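# Seat the L-shaped part flat in its matching pocket

## Task

Place the L-shaped piece into the pocket shaped to fit it, lying flat and resting fully on the pocket's floor.

## Robot and tools

Robot: two arms, left_arm (base near y = +0.28 m) and right_arm (base near y = -0.34 m), both at about x = +0.04 m. left_arm carries a left hand, right_arm a right hand; each hand has four fingers and a thumb. A camera stand sits behind the arms. Cameras: cam_high (fixed), cam_left_wrist and cam_right_wrist (on the wrists).

Frames: the scene frame has its origin at table height between the arms, +z up, +x out over the table, +y toward left_arm. Camera names and image sides do not match arm names. Reported hand positions, orientations and Hand targets are in each arm's own base frame, which is nearly the scene frame shifted to that base. The hand point sits about 0.05 m in front of the palm; its +z runs along the straight fingers, +y out of the palm, +x across the palm (away from the thumb on the right hand, toward it on the left). Fingertips reach 0.06 to 0.07 m past the point. A wrist bracket on the little-finger side can strike things.

One row = 28 numbers, each in [-1, 1], always covering both arms in this order: left_arm dx, dy, dz, rx, ry, rz; left hand little, ring, middle, index, thumb_bend, thumb_turn, force_limit, speed; then the same 14 for right_arm. Pose numbers are offsets, not poses: they count from that arm's Hand target at the start of the action or move, along its base axes, turning about the Hand target's position. 1.0 = 0.6 m of travel or 180 degrees; rx, ry, rz form one rotation vector. Repeating an offset moves the arm again; six zeros asks for the current Hand target. Finger numbers are absolute targets: -1 open/straight, +1 closed; thumb_turn -1 beside the palm, +1 opposite the fingers. force_limit maps -1 to about 0 N and +1 to 10 N (15 N for the two thumb motors). speed rises from near zero at -1 to full at +0.48 and stays full above. For a gentle grip use speed -0.94 or lower. A hand has no 'no change' value: resend the eight numbers last executed for it; if none yet, send its hand_measured six values plus hand_force_limit and hand_speed. With the thumb turned in, the hand grips objects about 0.035 to 0.065 m thick.

Tools:
- execute_actions(actions, cameras): actions is a list of up to 15 actions; each action is a list of up to 15 rows (one per 1/30 s step, last row held to fill 15 steps); each action lasts 0.5 s. Every row in an action counts from the action's starting Hand target. An empty list returns images. cameras: list of names, ["all"], or [].
- move(target, speed, blend, blocking, cameras): target is one 28-number row or a list of up to 15 rows, all offsets from the same starting Hand targets. speed in m/s, 0.002 to 4.3, default 0.25 (turn rate twice that in rad/s), one value or one per target. blend in metres rounds corners; 0 stops at each target. Paths are straight, all end together, last at least 0.5 s and are cut at 10 s. They do not avoid obstacles or the other arm. blocking=false returns early while the move runs.
- wait(seconds 0 to 10): runs the scene holding last commands.
- stop: brakes a running move.
- zoom_image(camera, region [x0, y0, x1, y1] pixels, at most 504 by 504): enlarges part of that camera's latest image.
- show_instructions: shows the reference pages.
- finished_scene(scene): ends the current scene; give the number printed at the end of results. Irreversible.

Results: end_effector_position (m) and end_effector_quat_wxyz per arm in its base frame; Hand target (the base for the next offsets, after clipping the orientation to within 40 degrees of the measured one); joint positions, velocities and torques; motor temperatures; hand_measured (on the command scale), hand_stopped_by (moving, target, force, stalled, fault), hand_load_n (fingertip load, positive pushing open; near 0 means grip lost), hand_force_limit, hand_speed. move adds a 'move:' line with the ending (done, off_target, moving, held, fault) and limits (paced = pose clipped, held = steps withheld). done means at rest within 10 mm and 2 degrees.

Behaviour: arms track loosely; resting 1 to 3 cm (up to 5 cm) short, usually low, is normal and not a contact sign. Send the remaining gap as a new offset. Fast moves lag and overshoot. Avoid paths passing close by an arm's own base. A blocked arm keeps pushing until commanded back past its hand point. A finger locks at its target or force limit; to squeeze harder raise force_limit and send a more-closed target; to release send a more-open one. Wrist camera images can lag during motion.

Avoid: dropping the part or releasing it while it moves; knocking anything off the table; fast impacts with the table, tray or stand; hard pressing; overloading fingers; any contact or squeeze between the two hands; fault stops. Holding loads or straining toward unreachable poses heats motors; a MOTOR HOT line warns, and at 100 °C the arm collapses for 30 s or more. Loose objects may get nudged occasionally. The part must stay seated after the robot lets go.

Each tool is called after ">>>" as a command line: name --argument value for each argument, lists and objects as JSON in quotes; but a table of rows of numbers goes row by row, as --pt "numbers of a row", without its own name.

Reference images:

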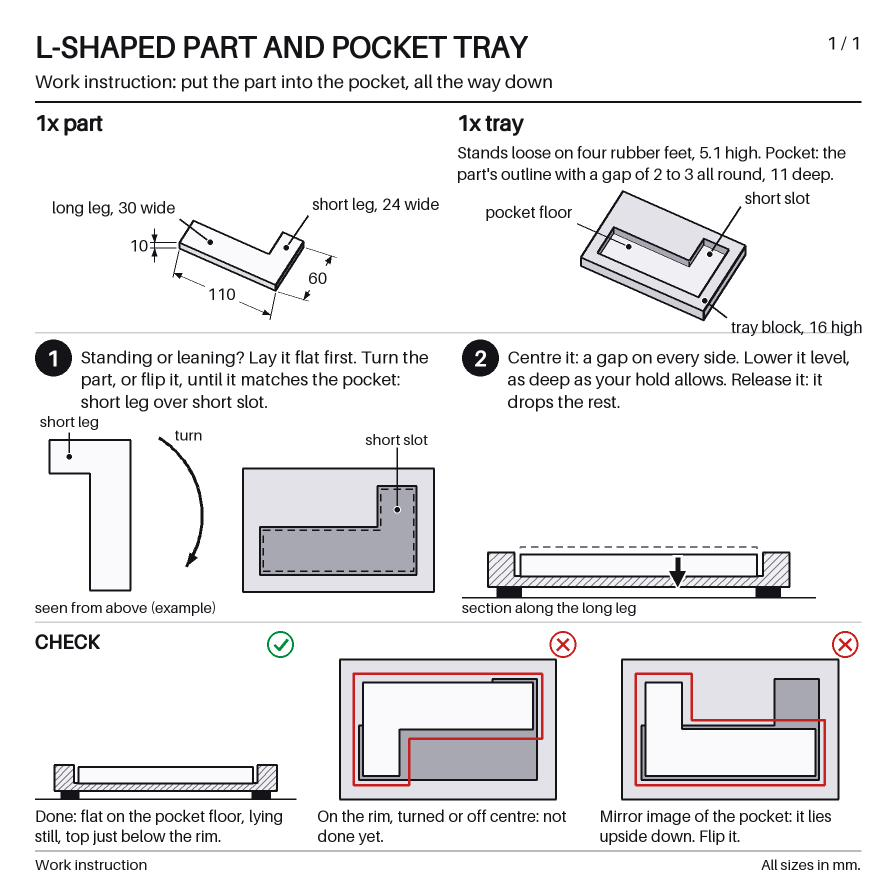

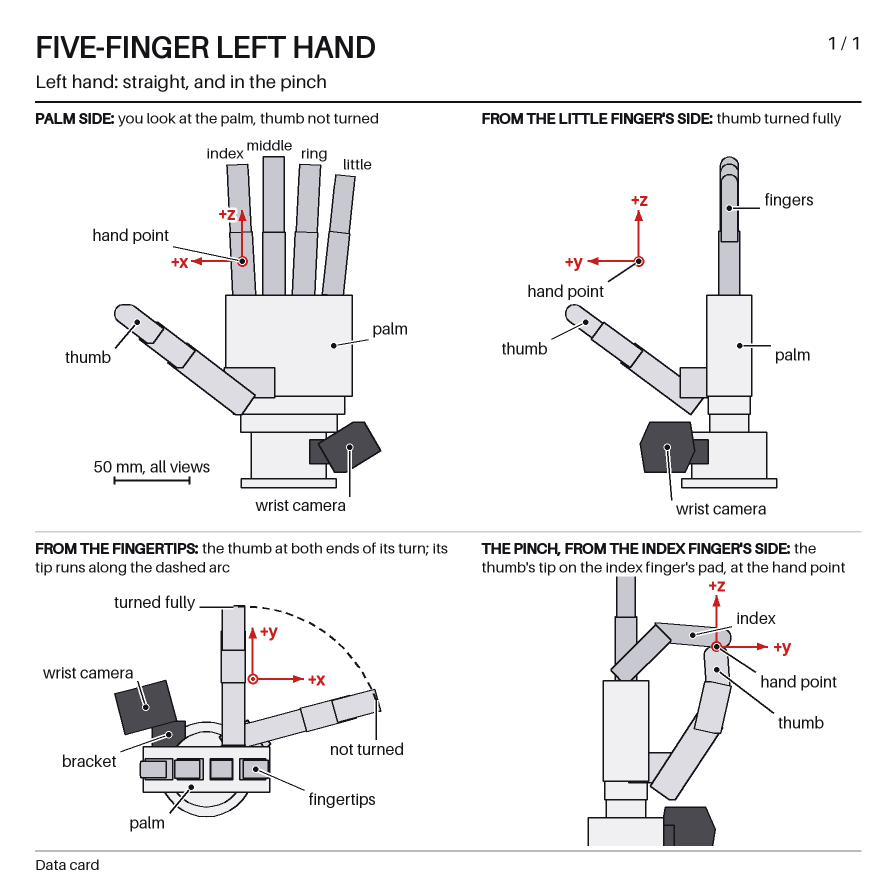

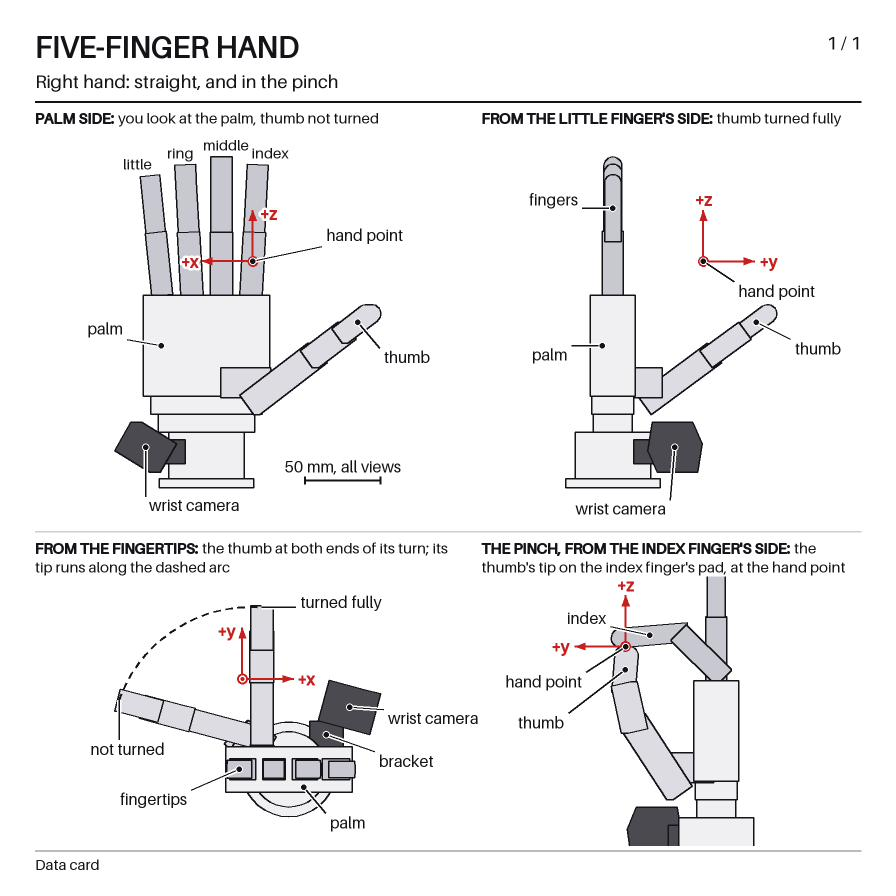

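## Session

>>> execute_actions --actions '[]'

Scene clock: 0.00 s.
left_arm: end_effector_position=(+0.1920, +0.1185, +0.1318) hand_measured=(-1.000, -1.000, -1.000, -1.000, -1.000, -1.000) hand_load_n=(+0.0, +0.0, +0.0, +0.0, +0.0, +0.0) hand_stopped_by=(target, target, target, target, target, target) hand_force_limit=0.00 hand_speed=-0.80 end_effector_quat_wxyz=(+0.197, +0.868, +0.234, +0.392) | right_arm: end_effector_position=(+0.6504, +0.5753, +0.1701) hand_measured=(-1.000, -1.000, -1.000, -1.000, -1.000, -1.000) hand_load_n=(+0.0, +0.0, +0.0, +0.0, +0.0, +0.0) hand_stopped_by=(target, target, target, target, target, target) hand_force_limit=0.00 hand_speed=-0.80 end_effector_quat_wxyz=(+0.686, -0.659, +0.101, -0.293)
Joint positions: left_arm=[1.524 1.013 0.419 -1.173 0.893 -0.479] | right_arm=[0.62 2.156 1.594 0.683 -0.392 -0.204]
Joint velocities: within noise
Joint torques (N m): no reading
Motor temperatures (°C): left_arm=[36 25 32 29 33 25] | right_arm=[33 31 32 30 26 31]
Heat: left arm: hottest waist 36 °C; right arm: hottest waist 33 °C.
Hand target: left_arm +0.1924, +0.1259, +0.1372; +0.188, +0.869, +0.230, +0.395 | right_arm +0.6545, +0.5783, +0.1797; +0.690, -0.652, +0.097, -0.297

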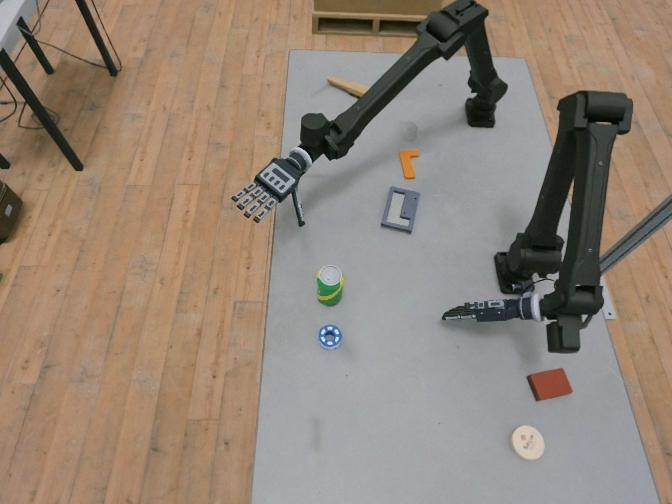

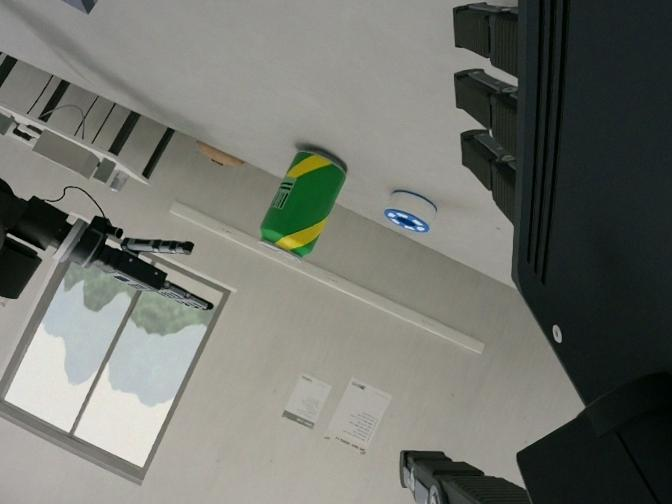

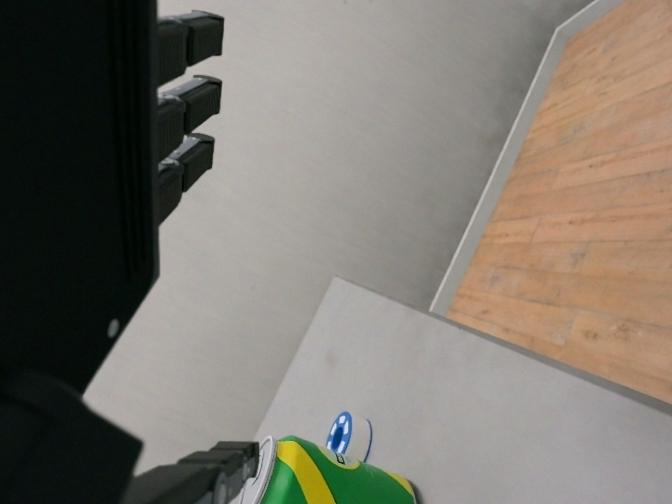

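>>> zoom_image --camera "cam_high" --region '[330, 110, 490, 250]'

>>> zoom_image --camera "cam_high" --region '[250, 40, 620, 317]'

Scaled by 3.150 from the camera's 672x504 image, which has a finer 960x720 frame.

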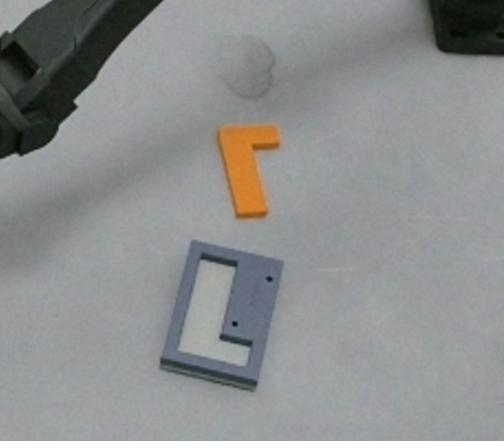

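Scaled by 1.362 from the camera's 672x504 image, which has a finer 960x720 frame.

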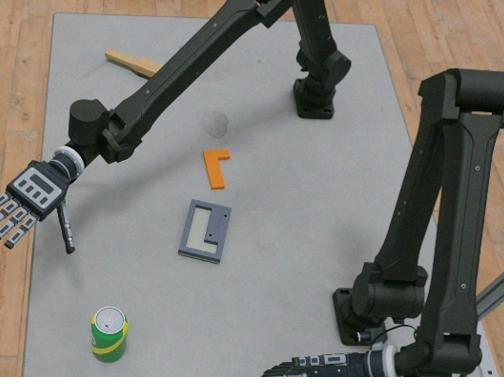

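>>> move --target '[0,0,0,0,0,0,-1,-1,-1,-1,-1,-1,0,-0.8,-0.6358,-0.5405,-0.016,-0.0941,0.2976,-0.2848,1,1,0,0,-1,1,0,-0.2]' --speed 0.25 --cameras '["all"]'

Scene clock: 155.57 s.
left_arm: end_effector_position=(+0.1920, +0.1185, +0.1318) hand_measured=(-1.000, -1.000, -1.000, -1.000, -1.000, -1.000) hand_load_n=(+0.0, +0.0, +0.0, +0.0, +0.0, +0.0) hand_stopped_by=(target, target, target, target, target, target) hand_force_limit=0.00 hand_speed=-0.80 end_effector_quat_wxyz=(+0.197, +0.868, +0.234, +0.392) | right_arm: end_effector_position=(+0.2761, +0.2517, +0.1687) hand_measured=(+1.000, +1.000, +0.000, +0.000, -1.000, +1.000) hand_load_n=(+0.0, +0.0, +0.0, +0.0, +0.0, +0.0) hand_stopped_by=(target, target, target, target, target, target) hand_force_limit=0.00 hand_speed=-0.20 end_effector_quat_wxyz=(-0.287, +0.699, -0.604, +0.254)
Joint positions: left_arm=[1.524 1.013 0.419 -1.173 0.893 -0.479] | right_arm=[0.845 0.96 0.77 -0.732 0.48 0.535]
Joint torques (N m): left_arm=[1.26 -2.78 9.48 -0.09 0.62 0.03] | right_arm=[0.85 -5.89 7.64 1.31 0.49 -0.03]
Motor temperatures (°C): left_arm=[35 25 41 29 33 25] | right_arm=[33 40 41 30 26 29]
Heat: left arm: hottest elbow 41 °C; right arm: hottest elbow 41 °C.
Hand target: left_arm +0.1924, +0.1259, +0.1372; +0.188, +0.869, +0.230, +0.395 | right_arm +0.2731, +0.2539, +0.1701; -0.289, +0.697, -0.606, +0.251
Off the commanded pose: left_arm 0.009 m, 1 deg | right_arm 0.004 m, 1 deg.
move: done
camera_calibration:
cam_right_wrist: T_world_to_cam=[[-0.668002, -0.320719, -0.6715, 0.376685], [-0.607418, 0.756291, 0.243037, -0.0633534], [0.429903, 0.570231, -0.700015, -0.0262839], [0, 0, 0, 1]] pos_world=[0.224444, 0.183711, 0.249942]

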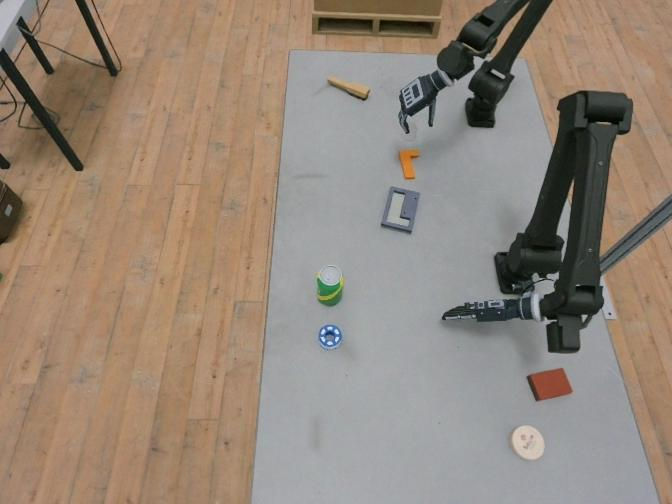

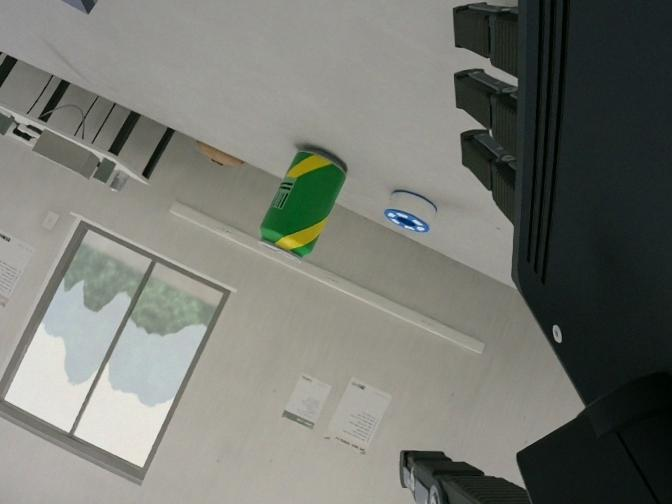

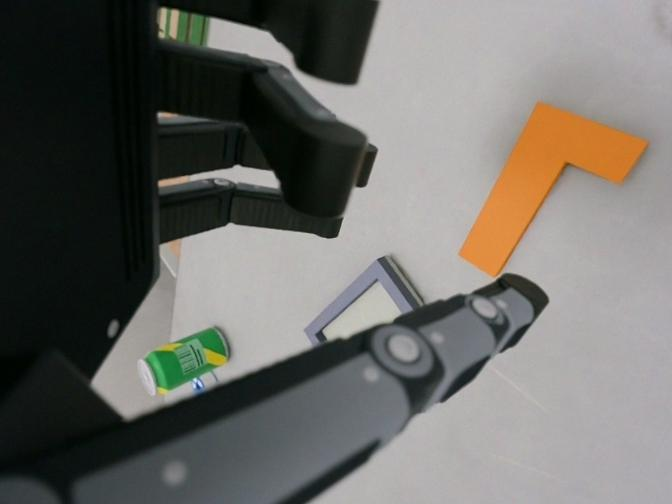

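>>> move --target '[0,0,0,0,0,0,-1,-1,-1,-1,-1,-1,0,-0.8,0.0143,0.0592,-0.1835,0,0,-0.0133,1,1,1,0.2,-1,1,0,-0.2]' --speed 0.15 --cameras '["cam_right_wrist","cam_high"]'

Scene clock: 246.43 s.
left_arm: end_effector_position=(+0.1920, +0.1185, +0.1318) hand_measured=(-1.000, -1.000, -1.000, -1.000, -1.000, -1.000) hand_load_n=(+0.0, +0.0, +0.0, +0.0, +0.0, +0.0) hand_stopped_by=(target, target, target, target, target, target) hand_force_limit=0.00 hand_speed=-0.80 end_effector_quat_wxyz=(+0.197, +0.868, +0.234, +0.392) | right_arm: end_effector_position=(+0.2830, +0.2855, +0.0634) hand_measured=(+1.000, +1.000, +1.000, +0.200, -1.000, +1.000) hand_load_n=(+0.0, +0.0, +0.0, +0.0, +0.0, +0.0) hand_stopped_by=(target, target, target, target, target, target) hand_force_limit=0.00 hand_speed=-0.20 end_effector_quat_wxyz=(-0.280, +0.687, -0.618, +0.259)
Joint positions: left_arm=[1.524 1.013 0.419 -1.173 0.893 -0.479] | right_arm=[0.912 1.2 0.639 -0.414 0.543 0.636]
Joint torques (N m): left_arm=[1.26 -2.73 9.47 -0.09 0.62 0.04] | right_arm=[0.85 -6.89 6.32 2.07 0.54 -0.02]
Motor temperatures (°C): left_arm=[35 25 42 29 33 25] | right_arm=[33 33 40 30 26 29]
Heat: left arm: hottest elbow 42 °C; right arm: hottest elbow 40 °C.
Hand target: left_arm +0.1924, +0.1259, +0.1372; +0.188, +0.869, +0.230, +0.395 | right_arm +0.2817, +0.2896, +0.0601; -0.284, +0.684, -0.621, +0.257
Off the commanded pose: left_arm 0.009 m, 1 deg | right_arm 0.005 m, 1 deg.
move: done
camera_calibration:
cam_right_wrist: T_world_to_cam=[[-0.682561, -0.294325, -0.668942, 0.31795], [-0.574978, 0.78127, 0.242936, -0.0754845], [0.451122, 0.550445, -0.702495, -0.122398], [0, 0, 0, 1]] pos_world=[0.228835, 0.219928, 0.145044]
Images, in order (width x height): cam_high 672x504, cam_right_wrist 672x504.

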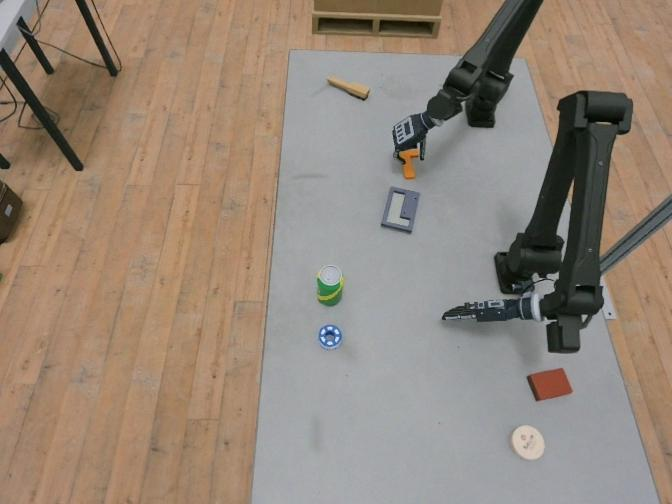

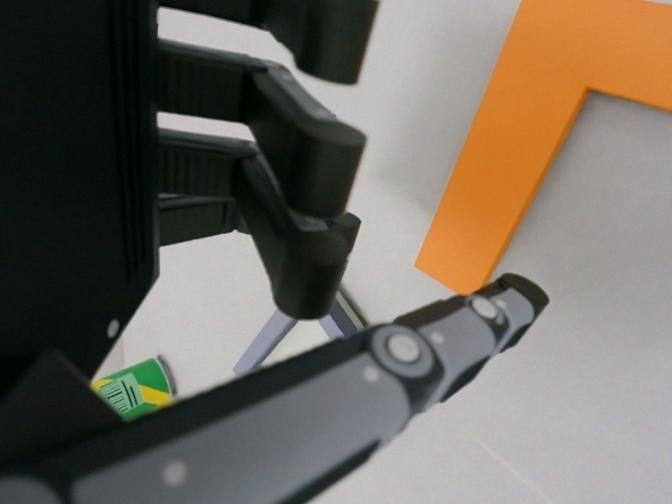

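>>> move --target '[0,0,0,0,0,0,-1,-1,-1,-1,-1,-1,0,-0.8,0,0.0067,-0.0752,0,0,0,1,1,1,0.1,-1,1,0,-0.2]' --speed 0.08 --cameras '["cam_right_wrist"]'

Scene clock: 278.17 s.
left_arm: end_effector_position=(+0.1920, +0.1185, +0.1318) hand_measured=(-1.000, -1.000, -1.000, -1.000, -1.000, -1.000) hand_load_n=(+0.0, +0.0, +0.0, +0.0, +0.0, +0.0) hand_stopped_by=(target, target, target, target, target, target) hand_force_limit=0.00 hand_speed=-0.80 end_effector_quat_wxyz=(+0.197, +0.868, +0.234, +0.392) | right_arm: end_effector_position=(+0.2842, +0.2904, +0.0190) hand_measured=(+1.000, +1.000, +1.000, +0.100, -1.000, +1.000) hand_load_n=(+0.0, +0.0, +0.0, +0.0, +0.0, +0.0) hand_stopped_by=(target, target, target, target, target, target) hand_force_limit=0.00 hand_speed=-0.20 end_effector_quat_wxyz=(-0.281, +0.686, -0.619, +0.259)
Joint positions: left_arm=[1.524 1.013 0.419 -1.173 0.893 -0.479] | right_arm=[0.919 1.31 0.585 -0.251 0.547 0.643]
Joint torques (N m): left_arm=[1.32 -2.73 9.47 -0.08 0.62 0.03] | right_arm=[0.91 -7.18 5.52 2.11 0.55 0.03]
Heat: left arm: hottest elbow 43 °C; right arm: hottest elbow 41 °C.
Hand target: left_arm +0.1924, +0.1259, +0.1372; +0.188, +0.869, +0.230, +0.395 | right_arm +0.2816, +0.2934, +0.0148; -0.283, +0.684, -0.621, +0.257
Off the commanded pose: left_arm 0.009 m, 1 deg | right_arm 0.006 m, 1 deg.
move: done
camera_calibration:
cam_right_wrist: T_world_to_cam=[[-0.682058, -0.292525, -0.670244, 0.289848], [-0.574576, 0.781329, 0.243696, -0.0680843], [0.452393, 0.551321, -0.700989, -0.157518], [0, 0, 0, 1]] pos_world=[0.229834, 0.224827, 0.100443]
Images, in order (width x height): cam_right_wrist 672x504.

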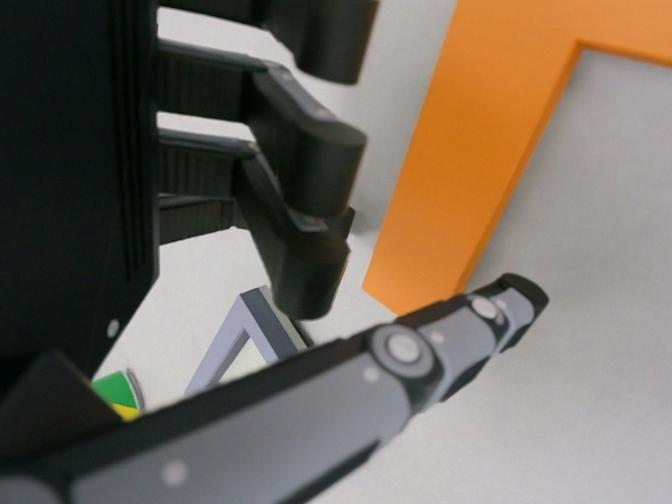

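>>> move --target '[0,0,0,0,0,0,-1,-1,-1,-1,-1,-1,0,-0.8,0,0,-0.0095,0,0,0,1,1,1,0.1,-1,1,0,-0.2]' --speed 0.05 --cameras '["cam_right_wrist"]'

Scene clock: 289.57 s.
left_arm: end_effector_position=(+0.1920, +0.1185, +0.1318) hand_measured=(-1.000, -1.000, -1.000, -1.000, -1.000, -1.000) hand_load_n=(+0.0, +0.0, +0.0, +0.0, +0.0, +0.0) hand_stopped_by=(target, target, target, target, target, target) hand_force_limit=0.00 hand_speed=-0.80 end_effector_quat_wxyz=(+0.197, +0.868, +0.234, +0.392) | right_arm: end_effector_position=(+0.2847, +0.2912, +0.0144) hand_measured=(+1.000, +1.000, +1.000, +0.100, -1.000, +1.000) hand_load_n=(+0.0, +0.0, +0.0, +0.0, +0.0, +0.0) hand_stopped_by=(target, target, target, target, target, target) hand_force_limit=0.00 hand_speed=-0.20 end_effector_quat_wxyz=(-0.282, +0.685, -0.619, +0.259)
Joint positions: left_arm=[1.524 1.013 0.419 -1.173 0.893 -0.479] | right_arm=[0.919 1.324 0.579 -0.229 0.548 0.645]
Joint torques (N m): left_arm=[1.26 -2.84 9.48 -0.09 0.63 0.04] | right_arm=[0.79 -7.3 5.31 2.14 0.51 0]
Heat: left arm: hottest elbow 43 °C; right arm: hottest elbow 40 °C.
Hand target: left_arm +0.1924, +0.1259, +0.1372; +0.188, +0.869, +0.230, +0.395 | right_arm +0.2816, +0.2936, +0.0092; -0.283, +0.684, -0.621, +0.257
Off the commanded pose: left_arm 0.009 m, 1 deg | right_arm 0.007 m, 0 deg.
move: done
camera_calibration:
cam_right_wrist: T_world_to_cam=[[-0.681031, -0.289921, -0.672416, 0.286326], [-0.574206, 0.781287, 0.2447, -0.0673578], [0.454406, 0.552753, -0.698555, -0.162437], [0, 0, 0, 1]] pos_world=[0.230132, 0.225425, 0.0955413]
Images, in order (width x height): cam_right_wrist 672x504.

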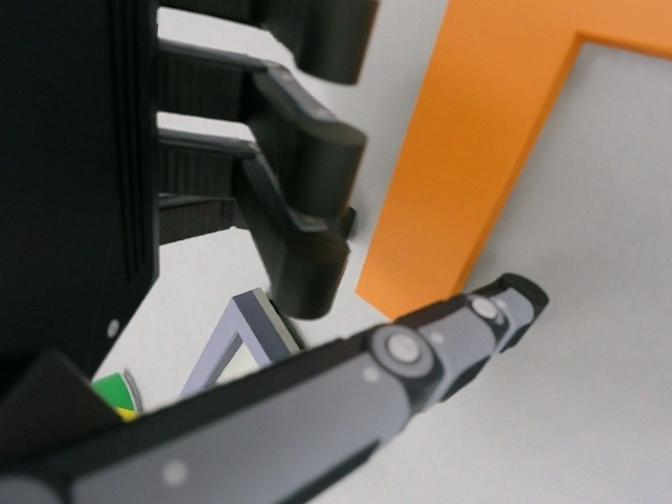

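>>> move --target '[0,0,0,0,0,0,-1,-1,-1,-1,-1,-1,0,-0.8,0,0,0,0,0,0,1,1,1,0.1,0.1,1,-0.7,-0.92]' --cameras '["cam_right_wrist"]'

Scene clock: 297.23 s.
left_arm: end_effector_position=(+0.1920, +0.1185, +0.1318) hand_measured=(-1.000, -1.000, -1.000, -1.000, -1.000, -1.000) hand_load_n=(+0.0, +0.0, +0.0, +0.0, +0.0, +0.0) hand_stopped_by=(target, target, target, target, target, target) hand_force_limit=0.00 hand_speed=-0.80 end_effector_quat_wxyz=(+0.197, +0.868, +0.234, +0.392) | right_arm: end_effector_position=(+0.2848, +0.2914, +0.0145) hand_measured=(+1.000, +1.000, +1.000, +0.100, -0.590, +1.000) hand_load_n=(+0.0, +0.0, +0.0, +2.5, +2.5, -1.0) hand_stopped_by=(target, target, target, target, force, target) hand_force_limit=-0.70 hand_speed=-0.92 end_effector_quat_wxyz=(-0.283, +0.685, -0.619, +0.259)
Joint positions: left_arm=[1.524 1.013 0.419 -1.173 0.893 -0.479] | right_arm=[0.919 1.324 0.579 -0.228 0.548 0.645]
Joint torques (N m): left_arm=[1.32 -2.73 9.47 -0.08 0.62 0.03] | right_arm=[0.67 -7.47 5.29 2 0.53 -0.01]
Heat: left arm: hottest elbow 43 °C; right arm: hottest elbow 40 °C.
Hand target: left_arm +0.1924, +0.1259, +0.1372; +0.188, +0.869, +0.230, +0.395 | right_arm +0.2816, +0.2936, +0.0092; -0.283, +0.684, -0.621, +0.257
Off the commanded pose: left_arm 0.009 m, 1 deg | right_arm 0.007 m, 0 deg.
move: done
camera_calibration:
cam_right_wrist: T_world_to_cam=[[-0.680748, -0.289538, -0.672867, 0.286314], [-0.574307, 0.78115, 0.244901, -0.0673433], [0.454702, 0.553148, -0.69805, -0.162743], [0, 0, 0, 1]] pos_world=[0.230231, 0.225525, 0.095541]
Images, in order (width x height): cam_right_wrist 672x504.

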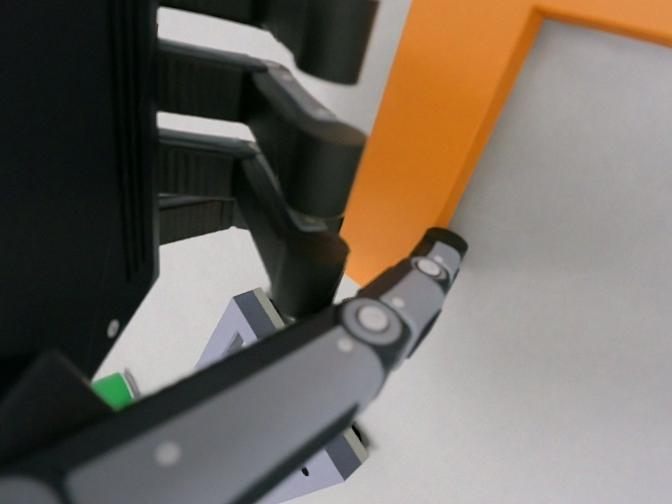

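>>> move --target '[0,0,0,0,0,0,-1,-1,-1,-1,-1,-1,0,-0.8,0,0,0.06,0,0,0,1,1,1,0.1,0.1,1,-0.7,-0.92]' --speed 0.05 --cameras '["cam_right_wrist","cam_high"]'

Scene clock: 302.57 s.
left_arm: end_effector_position=(+0.1920, +0.1185, +0.1318) hand_measured=(-1.000, -1.000, -1.000, -1.000, -1.000, -1.000) hand_load_n=(+0.0, +0.0, +0.0, +0.0, +0.0, +0.0) hand_stopped_by=(target, target, target, target, target, target) hand_force_limit=0.00 hand_speed=-0.80 end_effector_quat_wxyz=(+0.197, +0.868, +0.234, +0.392) | right_arm: end_effector_position=(+0.2728, +0.2756, +0.0259) hand_measured=(+1.000, +1.000, +1.000, +0.100, -0.590, +1.000) hand_load_n=(+0.0, +0.0, +0.0, +0.0, +0.0, +0.0) hand_stopped_by=(target, target, target, target, force, target) hand_force_limit=-0.70 hand_speed=-0.92 end_effector_quat_wxyz=(-0.262, +0.694, -0.618, +0.261)
Joint positions: left_arm=[1.524 1.013 0.419 -1.173 0.893 -0.479] | right_arm=[0.919 1.256 0.579 -0.341 0.548 0.645]
Joint torques (N m): left_arm=[1.32 -2.73 9.48 -0.08 0.63 0.04] | right_arm=[0.62 -8.59 8.81 1.11 0.51 -0.01]
Heat: left arm: hottest elbow 43 °C; right arm: hottest elbow 39 °C.
Hand target: left_arm +0.1924, +0.1259, +0.1372; +0.188, +0.869, +0.230, +0.395 | right_arm +0.2816, +0.2936, +0.0453; -0.284, +0.684, -0.621, +0.257
Off the commanded pose: left_arm 0.009 m, 1 deg | right_arm 0.028 m, 3 deg.
move: off_target (right_arm)
camera_calibration:
cam_right_wrist: T_world_to_cam=[[-0.698558, -0.312881, -0.643523, 0.291678], [-0.567857, 0.789604, 0.232516, -0.0685134], [0.435379, 0.527855, -0.729256, -0.127489], [0, 0, 0, 1]] pos_world=[0.220354, 0.212655, 0.11066]
Images, in order (width x height): cam_high 672x504, cam_right_wrist 672x504.

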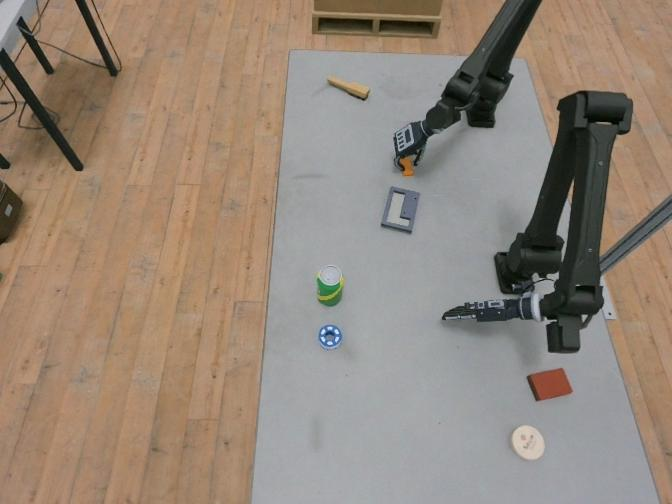

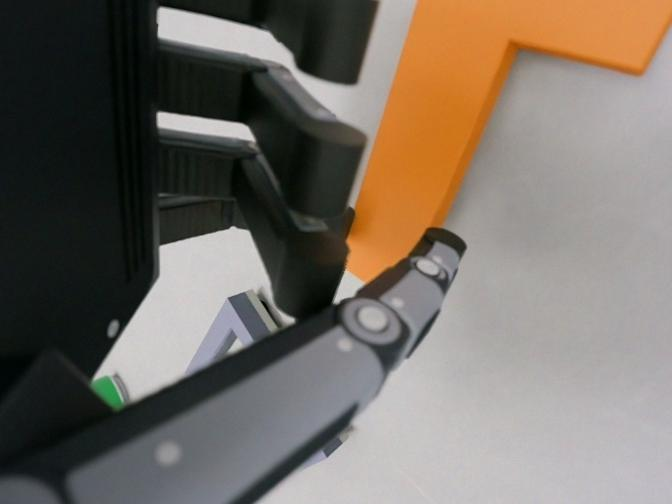

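>>> zoom_image --camera "cam_right_wrist" --region '[250, 130, 550, 355]'

Scaled by 1.680 from the camera's 672x504 image, which has a finer 960x720 frame.

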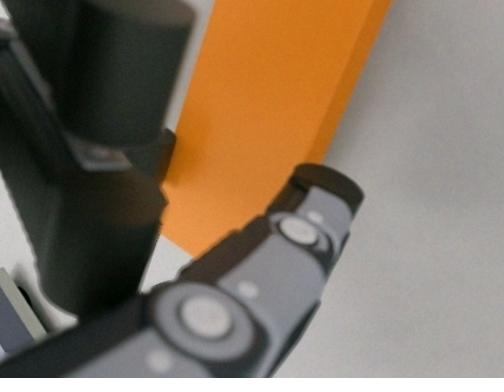

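>>> move --pt "0 0 0 0 0 0 -1 -1 -1 -1 -1 -1 0 -0.8 0 0 0 0 0 0 1 1 1 0.1 -1 1 -0.7 -0.5" --pt "0 0 0 0 0 0 -1 -1 -1 -1 -1 -1 0 -0.8 -0.0043 -0.0227 -0.0255 0 0 0 1 1 1 0.1 -1 1 -0.7 -0.5" --speed 0.05 --cameras '["cam_right_wrist"]'

Scene clock: 378.53 s.
left_arm: end_effector_position=(+0.1920, +0.1185, +0.1318) hand_measured=(-1.000, -1.000, -1.000, -1.000, -1.000, -1.000) hand_load_n=(+0.0, +0.0, +0.0, +0.0, +0.0, +0.0) hand_stopped_by=(target, target, target, target, target, target) hand_force_limit=0.00 hand_speed=-0.80 end_effector_quat_wxyz=(+0.197, +0.868, +0.234, +0.392) | right_arm: end_effector_position=(+0.2768, +0.2813, +0.0287) hand_measured=(+1.000, +1.000, +1.000, +0.100, -1.000, +1.000) hand_load_n=(+0.0, +0.0, +0.0, +0.0, +0.0, +0.0) hand_stopped_by=(target, target, target, target, target, target) hand_force_limit=-0.70 hand_speed=-0.50 end_effector_quat_wxyz=(-0.278, +0.687, -0.619, +0.258)
Joint positions: left_arm=[1.524 1.013 0.419 -1.173 0.893 -0.479] | right_arm=[0.917 1.254 0.574 -0.302 0.543 0.645]
Joint torques (N m): left_arm=[1.32 -2.73 9.48 -0.06 0.63 0.04] | right_arm=[-0.79 -8.18 5.64 2.07 0.25 -0.19]
Heat: left arm: hottest elbow 43 °C; right arm: hottest elbow 42 °C.
Hand target: left_arm +0.1924, +0.1259, +0.1372; +0.188, +0.869, +0.230, +0.395 | right_arm +0.2791, +0.2799, +0.0299; -0.283, +0.684, -0.621, +0.257
Off the commanded pose: left_arm 0.009 m, 1 deg | right_arm 0.003 m, 1 deg.
move: done
camera_calibration:
cam_right_wrist: T_world_to_cam=[[-0.686346, -0.293719, -0.665326, 0.290021], [-0.572934, 0.781853, 0.245873, -0.0682218], [0.44797, 0.549941, -0.704902, -0.140569], [0, 0, 0, 1]] pos_world=[0.222939, 0.215829, 0.110646]
Images, in order (width x height): cam_right_wrist 672x504.

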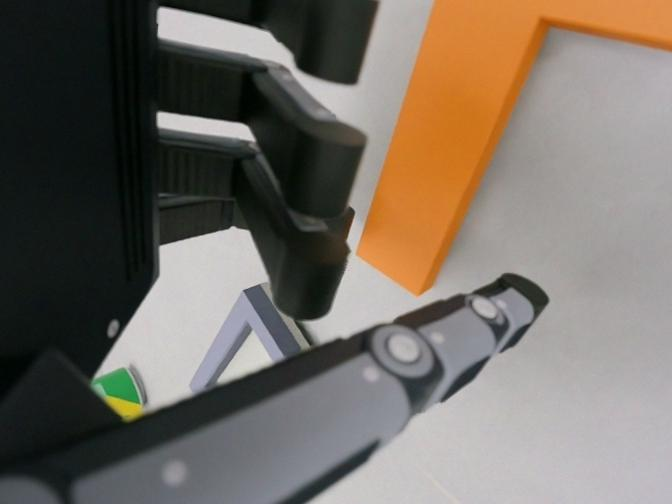

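>>> move --target '[0,0,0,0,0,0,-1,-1,-1,-1,-1,-1,0,-0.8,0,-0.0067,-0.0378,0.0022,-0.0221,0,1,1,1,0.1,-1,1,-0.7,-0.5]' --speed 0.05 --cameras '["cam_right_wrist"]'

Scene clock: 391.27 s.
left_arm: end_effector_position=(+0.1920, +0.1185, +0.1318) hand_measured=(-1.000, -1.000, -1.000, -1.000, -1.000, -1.000) hand_load_n=(+0.0, +0.0, +0.0, +0.0, +0.0, +0.0) hand_stopped_by=(target, target, target, target, target, target) hand_force_limit=0.00 hand_speed=-0.80 end_effector_quat_wxyz=(+0.197, +0.868, +0.234, +0.392) | right_arm: end_effector_position=(+0.2830, +0.2760, +0.0137) hand_measured=(+1.000, +1.000, +1.000, +0.100, -1.000, +1.000) hand_load_n=(+0.0, +0.0, +0.0, -1.0, +0.0, +0.0) hand_stopped_by=(target, target, target, target, target, target) hand_force_limit=-0.70 hand_speed=-0.50 end_effector_quat_wxyz=(-0.311, +0.665, -0.620, +0.277)
Joint positions: left_arm=[1.524 1.013 0.419 -1.173 0.893 -0.479] | right_arm=[0.921 1.276 0.496 -0.126 0.592 0.642]
Joint torques (N m): left_arm=[1.32 -2.78 9.47 -0.06 0.62 0.03] | right_arm=[0.73 -6.53 5.12 2.13 0.51 -0.24]
Heat: left arm: hottest elbow 43 °C; right arm: hottest elbow 41 °C.
Hand target: left_arm +0.1924, +0.1259, +0.1372; +0.188, +0.869, +0.230, +0.395 | right_arm +0.2790, +0.2758, +0.0071; -0.307, +0.674, -0.612, +0.279
Off the commanded pose: left_arm 0.009 m, 1 deg | right_arm 0.008 m, 2 deg.
move: done
camera_calibration:
cam_right_wrist: T_world_to_cam=[[-0.638781, -0.254285, -0.726153, 0.259266], [-0.57316, 0.7869, 0.228639, -0.0578812], [0.513271, 0.562252, -0.648403, -0.17365], [0, 0, 0, 1]] pos_world=[0.221568, 0.209109, 0.0889052]
Images, in order (width x height): cam_right_wrist 672x504.

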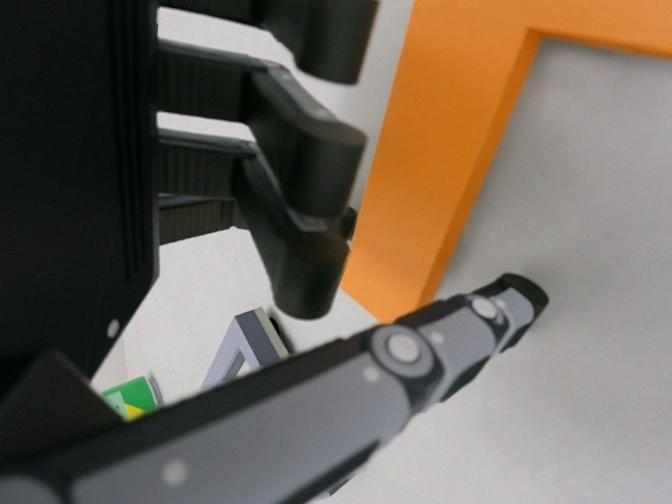

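>>> move --target '[0,0,0,0,0,0,-1,-1,-1,-1,-1,-1,0,-0.8,0,0,0,0,0,0,1,1,1,0.1,0.1,1,-0.5,-0.92]' --cameras '["cam_right_wrist"]'

Scene clock: 398.00 s.
left_arm: end_effector_position=(+0.1920, +0.1185, +0.1318) hand_measured=(-1.000, -1.000, -1.000, -1.000, -1.000, -1.000) hand_load_n=(+0.0, +0.0, +0.0, -0.5, +0.0, +0.0) hand_stopped_by=(target, target, target, target, target, target) hand_force_limit=0.00 hand_speed=-0.80 end_effector_quat_wxyz=(+0.197, +0.868, +0.234, +0.392) | right_arm: end_effector_position=(+0.2831, +0.2763, +0.0139) hand_measured=(+1.000, +1.000, +1.000, +0.100, -0.586, +1.000) hand_load_n=(+0.5, +0.0, +0.0, +3.5, +3.5, -2.0) hand_stopped_by=(target, target, target, target, force, target) hand_force_limit=-0.50 hand_speed=-0.92 end_effector_quat_wxyz=(-0.312, +0.665, -0.620, +0.277)
Joint positions: left_arm=[1.524 1.013 0.419 -1.173 0.893 -0.479] | right_arm=[0.921 1.276 0.496 -0.125 0.592 0.642]
Joint torques (N m): left_arm=[1.26 -2.73 9.47 -0.05 0.63 0.03] | right_arm=[0.79 -6.24 5.14 2.18 0.5 -0.32]
Heat: left arm: hottest elbow 43 °C; right arm: hottest elbow 41 °C.
Hand target: left_arm +0.1924, +0.1259, +0.1372; +0.188, +0.869, +0.230, +0.395 | right_arm +0.2790, +0.2759, +0.0071; -0.307, +0.674, -0.611, +0.279
Off the commanded pose: left_arm 0.009 m, 1 deg | right_arm 0.008 m, 2 deg.
move: done
camera_calibration:
cam_right_wrist: T_world_to_cam=[[-0.637933, -0.254055, -0.726978, 0.259217], [-0.573898, 0.786312, 0.228813, -0.0577093], [0.5135, 0.563178, -0.647416, -0.174146], [0, 0, 0, 1]] pos_world=[0.221668, 0.209308, 0.0889046]
Images, in order (width x height): cam_right_wrist 672x504.

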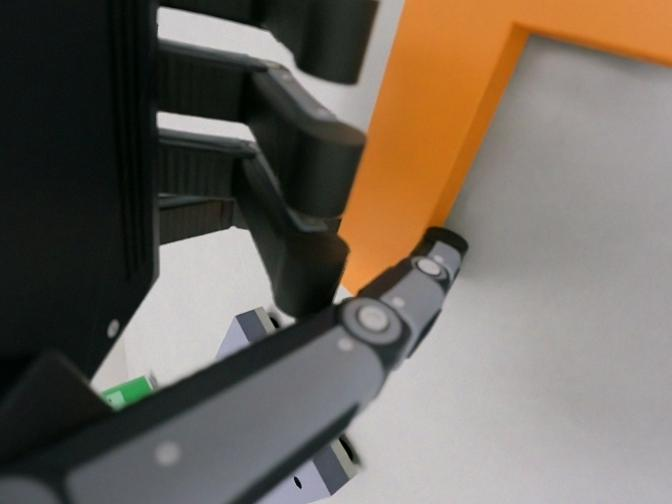

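>>> move --target '[0,0,0,0,0,0,-1,-1,-1,-1,-1,-1,0,-0.8,0.01,0.01,0.12,0,0,0,1,1,1,0.1,0.1,1,-0.5,-0.92]' --speed 0.05 --cameras '["cam_right_wrist","cam_high"]'

Scene clock: 404.03 s.
left_arm: end_effector_position=(+0.1920, +0.1185, +0.1318) hand_measured=(-1.000, -1.000, -1.000, -1.000, -1.000, -1.000) hand_load_n=(+0.0, +0.0, +0.0, +0.0, +0.0, +0.0) hand_stopped_by=(target, target, target, target, target, target) hand_force_limit=0.00 hand_speed=-0.80 end_effector_quat_wxyz=(+0.197, +0.868, +0.234, +0.392) | right_arm: end_effector_position=(+0.2755, +0.2662, +0.0573) hand_measured=(+1.000, +1.000, +1.000, +0.100, -0.586, +1.000) hand_load_n=(+0.0, +0.0, +0.5, +4.0, +3.0, -2.0) hand_stopped_by=(target, target, target, target, force, target) hand_force_limit=-0.50 hand_speed=-0.92 end_effector_quat_wxyz=(-0.289, +0.676, -0.618, +0.279)
Joint positions: left_arm=[1.524 1.013 0.419 -1.173 0.893 -0.479] | right_arm=[0.921 1.147 0.567 -0.374 0.592 0.638]
Joint torques (N m): left_arm=[1.32 -2.78 9.48 -0.08 0.62 0.03] | right_arm=[0.26 -7.3 9.66 1.26 0.43 -0.29]
Heat: left arm: hottest elbow 43 °C; right arm: hottest elbow 41 °C.
Hand target: left_arm +0.1924, +0.1259, +0.1372; +0.188, +0.869, +0.230, +0.395 | right_arm +0.2849, +0.2818, +0.0791; -0.307, +0.674, -0.611, +0.279
Off the commanded pose: left_arm 0.009 m, 1 deg | right_arm 0.029 m, 2 deg.
move: off_target (right_arm)
camera_calibration:
cam_right_wrist: T_world_to_cam=[[-0.658502, -0.285487, -0.696328, 0.295576], [-0.5691, 0.794331, 0.212517, -0.0665193], [0.492444, 0.536223, -0.685539, -0.121256], [0, 0, 0, 1]] pos_world=[0.216493, 0.202242, 0.136829]
Images, in order (width x height): cam_high 672x504, cam_right_wrist 672x504.

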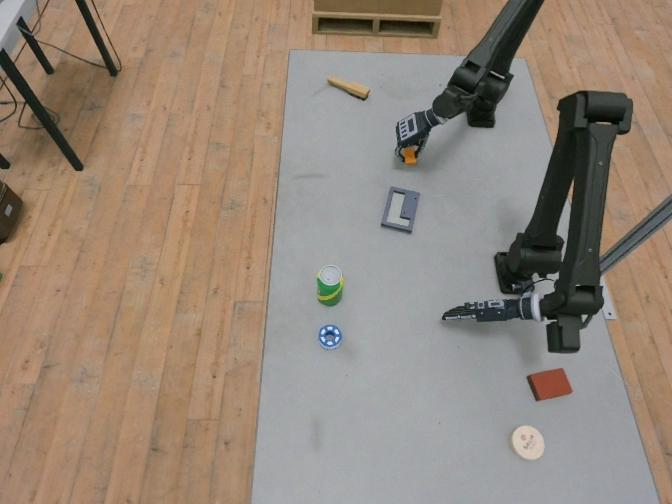

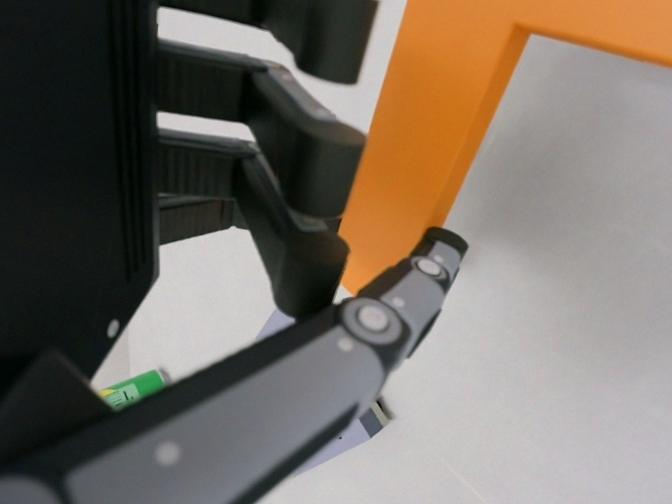

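>>> move --target '[0,0,0,0,0,0,-1,-1,-1,-1,-1,-1,0,-0.8,-0.0207,-0.0227,-0.1143,0,0,0,1,1,1,0.1,0.1,1,-0.5,-0.92]' --speed 0.05 --cameras '["cam_right_wrist"]'

Scene clock: 447.07 s.
left_arm: end_effector_position=(+0.1920, +0.1185, +0.1318) hand_measured=(-1.000, -1.000, -1.000, -1.000, -1.000, -1.000) hand_load_n=(+0.0, +0.0, +0.0, +0.0, +0.0, +0.0) hand_stopped_by=(target, target, target, target, target, target) hand_force_limit=0.00 hand_speed=-0.80 end_effector_quat_wxyz=(+0.197, +0.868, +0.234, +0.392) | right_arm: end_effector_position=(+0.2757, +0.2671, +0.0150) hand_measured=(+1.000, +1.000, +1.000, +0.100, -0.586, +1.000) hand_load_n=(+0.0, +0.0, +0.0, +4.0, +3.5, -2.0) hand_stopped_by=(target, target, target, target, force, target) hand_force_limit=-0.50 hand_speed=-0.92 end_effector_quat_wxyz=(-0.308, +0.668, -0.618, +0.278)
Joint positions: left_arm=[1.524 1.013 0.419 -1.173 0.893 -0.479] | right_arm=[0.923 1.24 0.474 -0.147 0.592 0.638]
Joint torques (N m): left_arm=[1.32 -2.73 9.47 -0.06 0.62 0.03] | right_arm=[0.5 -5.71 5.33 2.24 0.53 -0.24]
Motor temperatures (°C): left_arm=[35 25 44 29 33 24] | right_arm=[32 32 45 30 26 28]
Heat: left arm: hottest elbow 44 °C; right arm: hottest elbow 45 °C.
Hand target: left_arm +0.1924, +0.1259, +0.1372; +0.188, +0.869, +0.230, +0.395 | right_arm +0.2727, +0.2682, +0.0107; -0.307, +0.674, -0.612, +0.279
Off the commanded pose: left_arm 0.009 m, 1 deg | right_arm 0.006 m, 1 deg.
move: done
camera_calibration:
cam_right_wrist: T_world_to_cam=[[-0.639904, -0.26268, -0.722165, 0.255619], [-0.575582, 0.786483, 0.223943, -0.0544757], [0.509145, 0.558967, -0.654467, -0.161949], [0, 0, 0, 1]] pos_world=[0.214672, 0.200514, 0.0908088]
Images, in order (width x height): cam_right_wrist 672x504.

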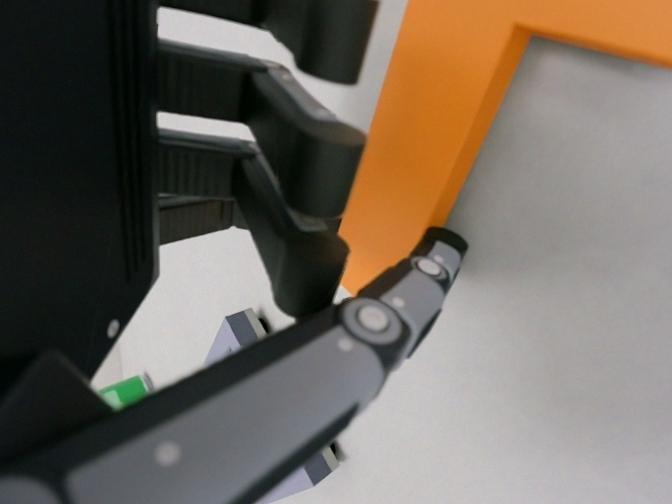

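>>> move --pt "0 0 0 0 0 0 -1 -1 -1 -1 -1 -1 0 -0.8 0 0 0 0 0 0 1 1 1 0.1 -0.64 1 -0.5 -0.92" --pt "0 0 0 0 0 0 -1 -1 -1 -1 -1 -1 0 -0.8 0 0 0 0 0 0 1 1 1 0.1 0.12 1 -0.86 -0.96" --cameras '["cam_right_wrist"]'

Scene clock: 453.07 s.
left_arm: end_effector_position=(+0.1920, +0.1185, +0.1318) hand_measured=(-1.000, -1.000, -1.000, -1.000, -1.000, -1.000) hand_load_n=(+0.0, +0.0, +0.0, +0.0, +0.0, +0.0) hand_stopped_by=(target, target, target, target, target, target) hand_force_limit=0.00 hand_speed=-0.80 end_effector_quat_wxyz=(+0.197, +0.868, +0.234, +0.392) | right_arm: end_effector_position=(+0.2757, +0.2671, +0.0150) hand_measured=(+1.000, +1.000, +1.000, +0.100, -0.602, +1.000) hand_load_n=(+0.0, +0.0, +0.0, +1.0, +1.0, -0.5) hand_stopped_by=(target, target, target, target, force, target) hand_force_limit=-0.86 hand_speed=-0.96 end_effector_quat_wxyz=(-0.308, +0.668, -0.618, +0.278)
Joint positions: left_arm=[1.524 1.013 0.419 -1.173 0.893 -0.479] | right_arm=[0.923 1.24 0.474 -0.147 0.592 0.638]
Joint torques (N m): left_arm=[1.32 -2.73 9.46 -0.08 0.62 0.03] | right_arm=[0.62 -6.3 5.34 2.17 0.55 -0.24]
Heat: left arm: hottest elbow 44 °C; right arm: hottest elbow 44 °C.
Hand target: left_arm +0.1924, +0.1259, +0.1372; +0.188, +0.869, +0.230, +0.395 | right_arm +0.2727, +0.2682, +0.0107; -0.307, +0.674, -0.612, +0.279
Off the commanded pose: left_arm 0.009 m, 1 deg | right_arm 0.005 m, 1 deg.
move: done
camera_calibration:
cam_right_wrist: T_world_to_cam=[[-0.639904, -0.26268, -0.722165, 0.255619], [-0.575582, 0.786483, 0.223943, -0.0544757], [0.509145, 0.558967, -0.654467, -0.161949], [0, 0, 0, 1]] pos_world=[0.214672, 0.200514, 0.0908088]
Images, in order (width x height): cam_right_wrist 672x504.

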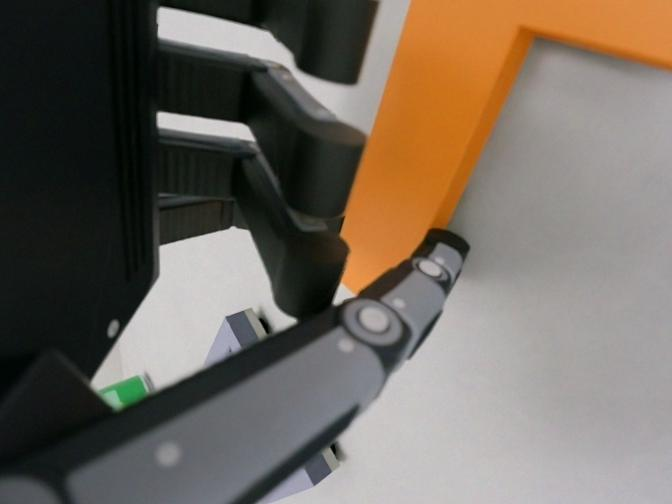

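>>> move --target '[0,0,0,0,0,0,-1,-1,-1,-1,-1,-1,0,-0.8,0.013,0.01,0.1,0,0,0,1,1,1,0.1,0.12,1,-0.86,-0.96]' --speed 0.04 --cameras '["cam_right_wrist"]'

Scene clock: 458.00 s.
left_arm: end_effector_position=(+0.1920, +0.1185, +0.1318) hand_measured=(-1.000, -1.000, -1.000, -1.000, -1.000, -1.000) hand_load_n=(+0.0, +0.0, +0.0, +0.0, +0.0, +0.0) hand_stopped_by=(target, target, target, target, target, target) hand_force_limit=0.00 hand_speed=-0.80 end_effector_quat_wxyz=(+0.197, +0.868, +0.234, +0.392) | right_arm: end_effector_position=(+0.2702, +0.2597, +0.0498) hand_measured=(+1.000, +1.000, +1.000, +0.100, -0.602, +1.000) hand_load_n=(+0.0, +0.0, +0.0, +0.0, +0.0, +0.0) hand_stopped_by=(target, target, target, target, force, target) hand_force_limit=-0.86 hand_speed=-0.96 end_effector_quat_wxyz=(-0.290, +0.676, -0.617, +0.280)
Joint positions: left_arm=[1.524 1.013 0.419 -1.173 0.893 -0.479] | right_arm=[0.923 1.135 0.533 -0.349 0.592 0.636]
Joint torques (N m): left_arm=[1.32 -2.73 9.5 -0.08 0.62 0.03] | right_arm=[0.09 -7 9.5 1.25 0.33 -0.3]
Heat: left arm: hottest elbow 44 °C; right arm: hottest elbow 44 °C.
Hand target: left_arm +0.1924, +0.1259, +0.1372; +0.188, +0.869, +0.230, +0.395 | right_arm +0.2804, +0.2741, +0.0706; -0.307, +0.674, -0.612, +0.279
Off the commanded pose: left_arm 0.009 m, 1 deg | right_arm 0.027 m, 2 deg.
move: off_target (right_arm)
camera_calibration:
cam_right_wrist: T_world_to_cam=[[-0.655839, -0.287038, -0.6982, 0.284755], [-0.571932, 0.792596, 0.211387, -0.0616295], [0.492715, 0.537959, -0.683982, -0.120933], [0, 0, 0, 1]] pos_world=[0.211091, 0.19564, 0.129127]
Images, in order (width x height): cam_right_wrist 672x504.

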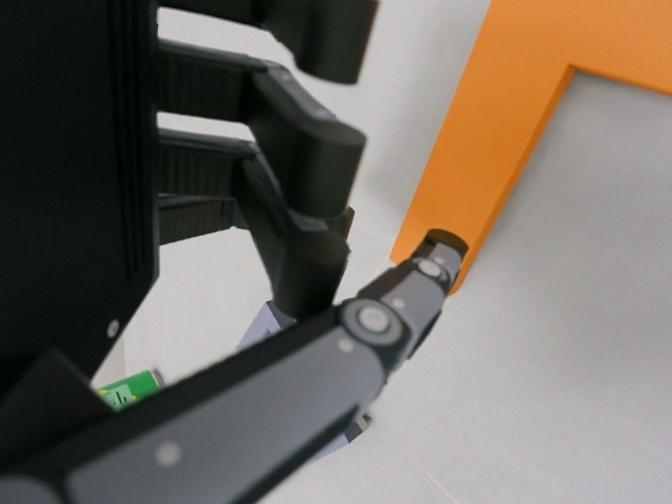

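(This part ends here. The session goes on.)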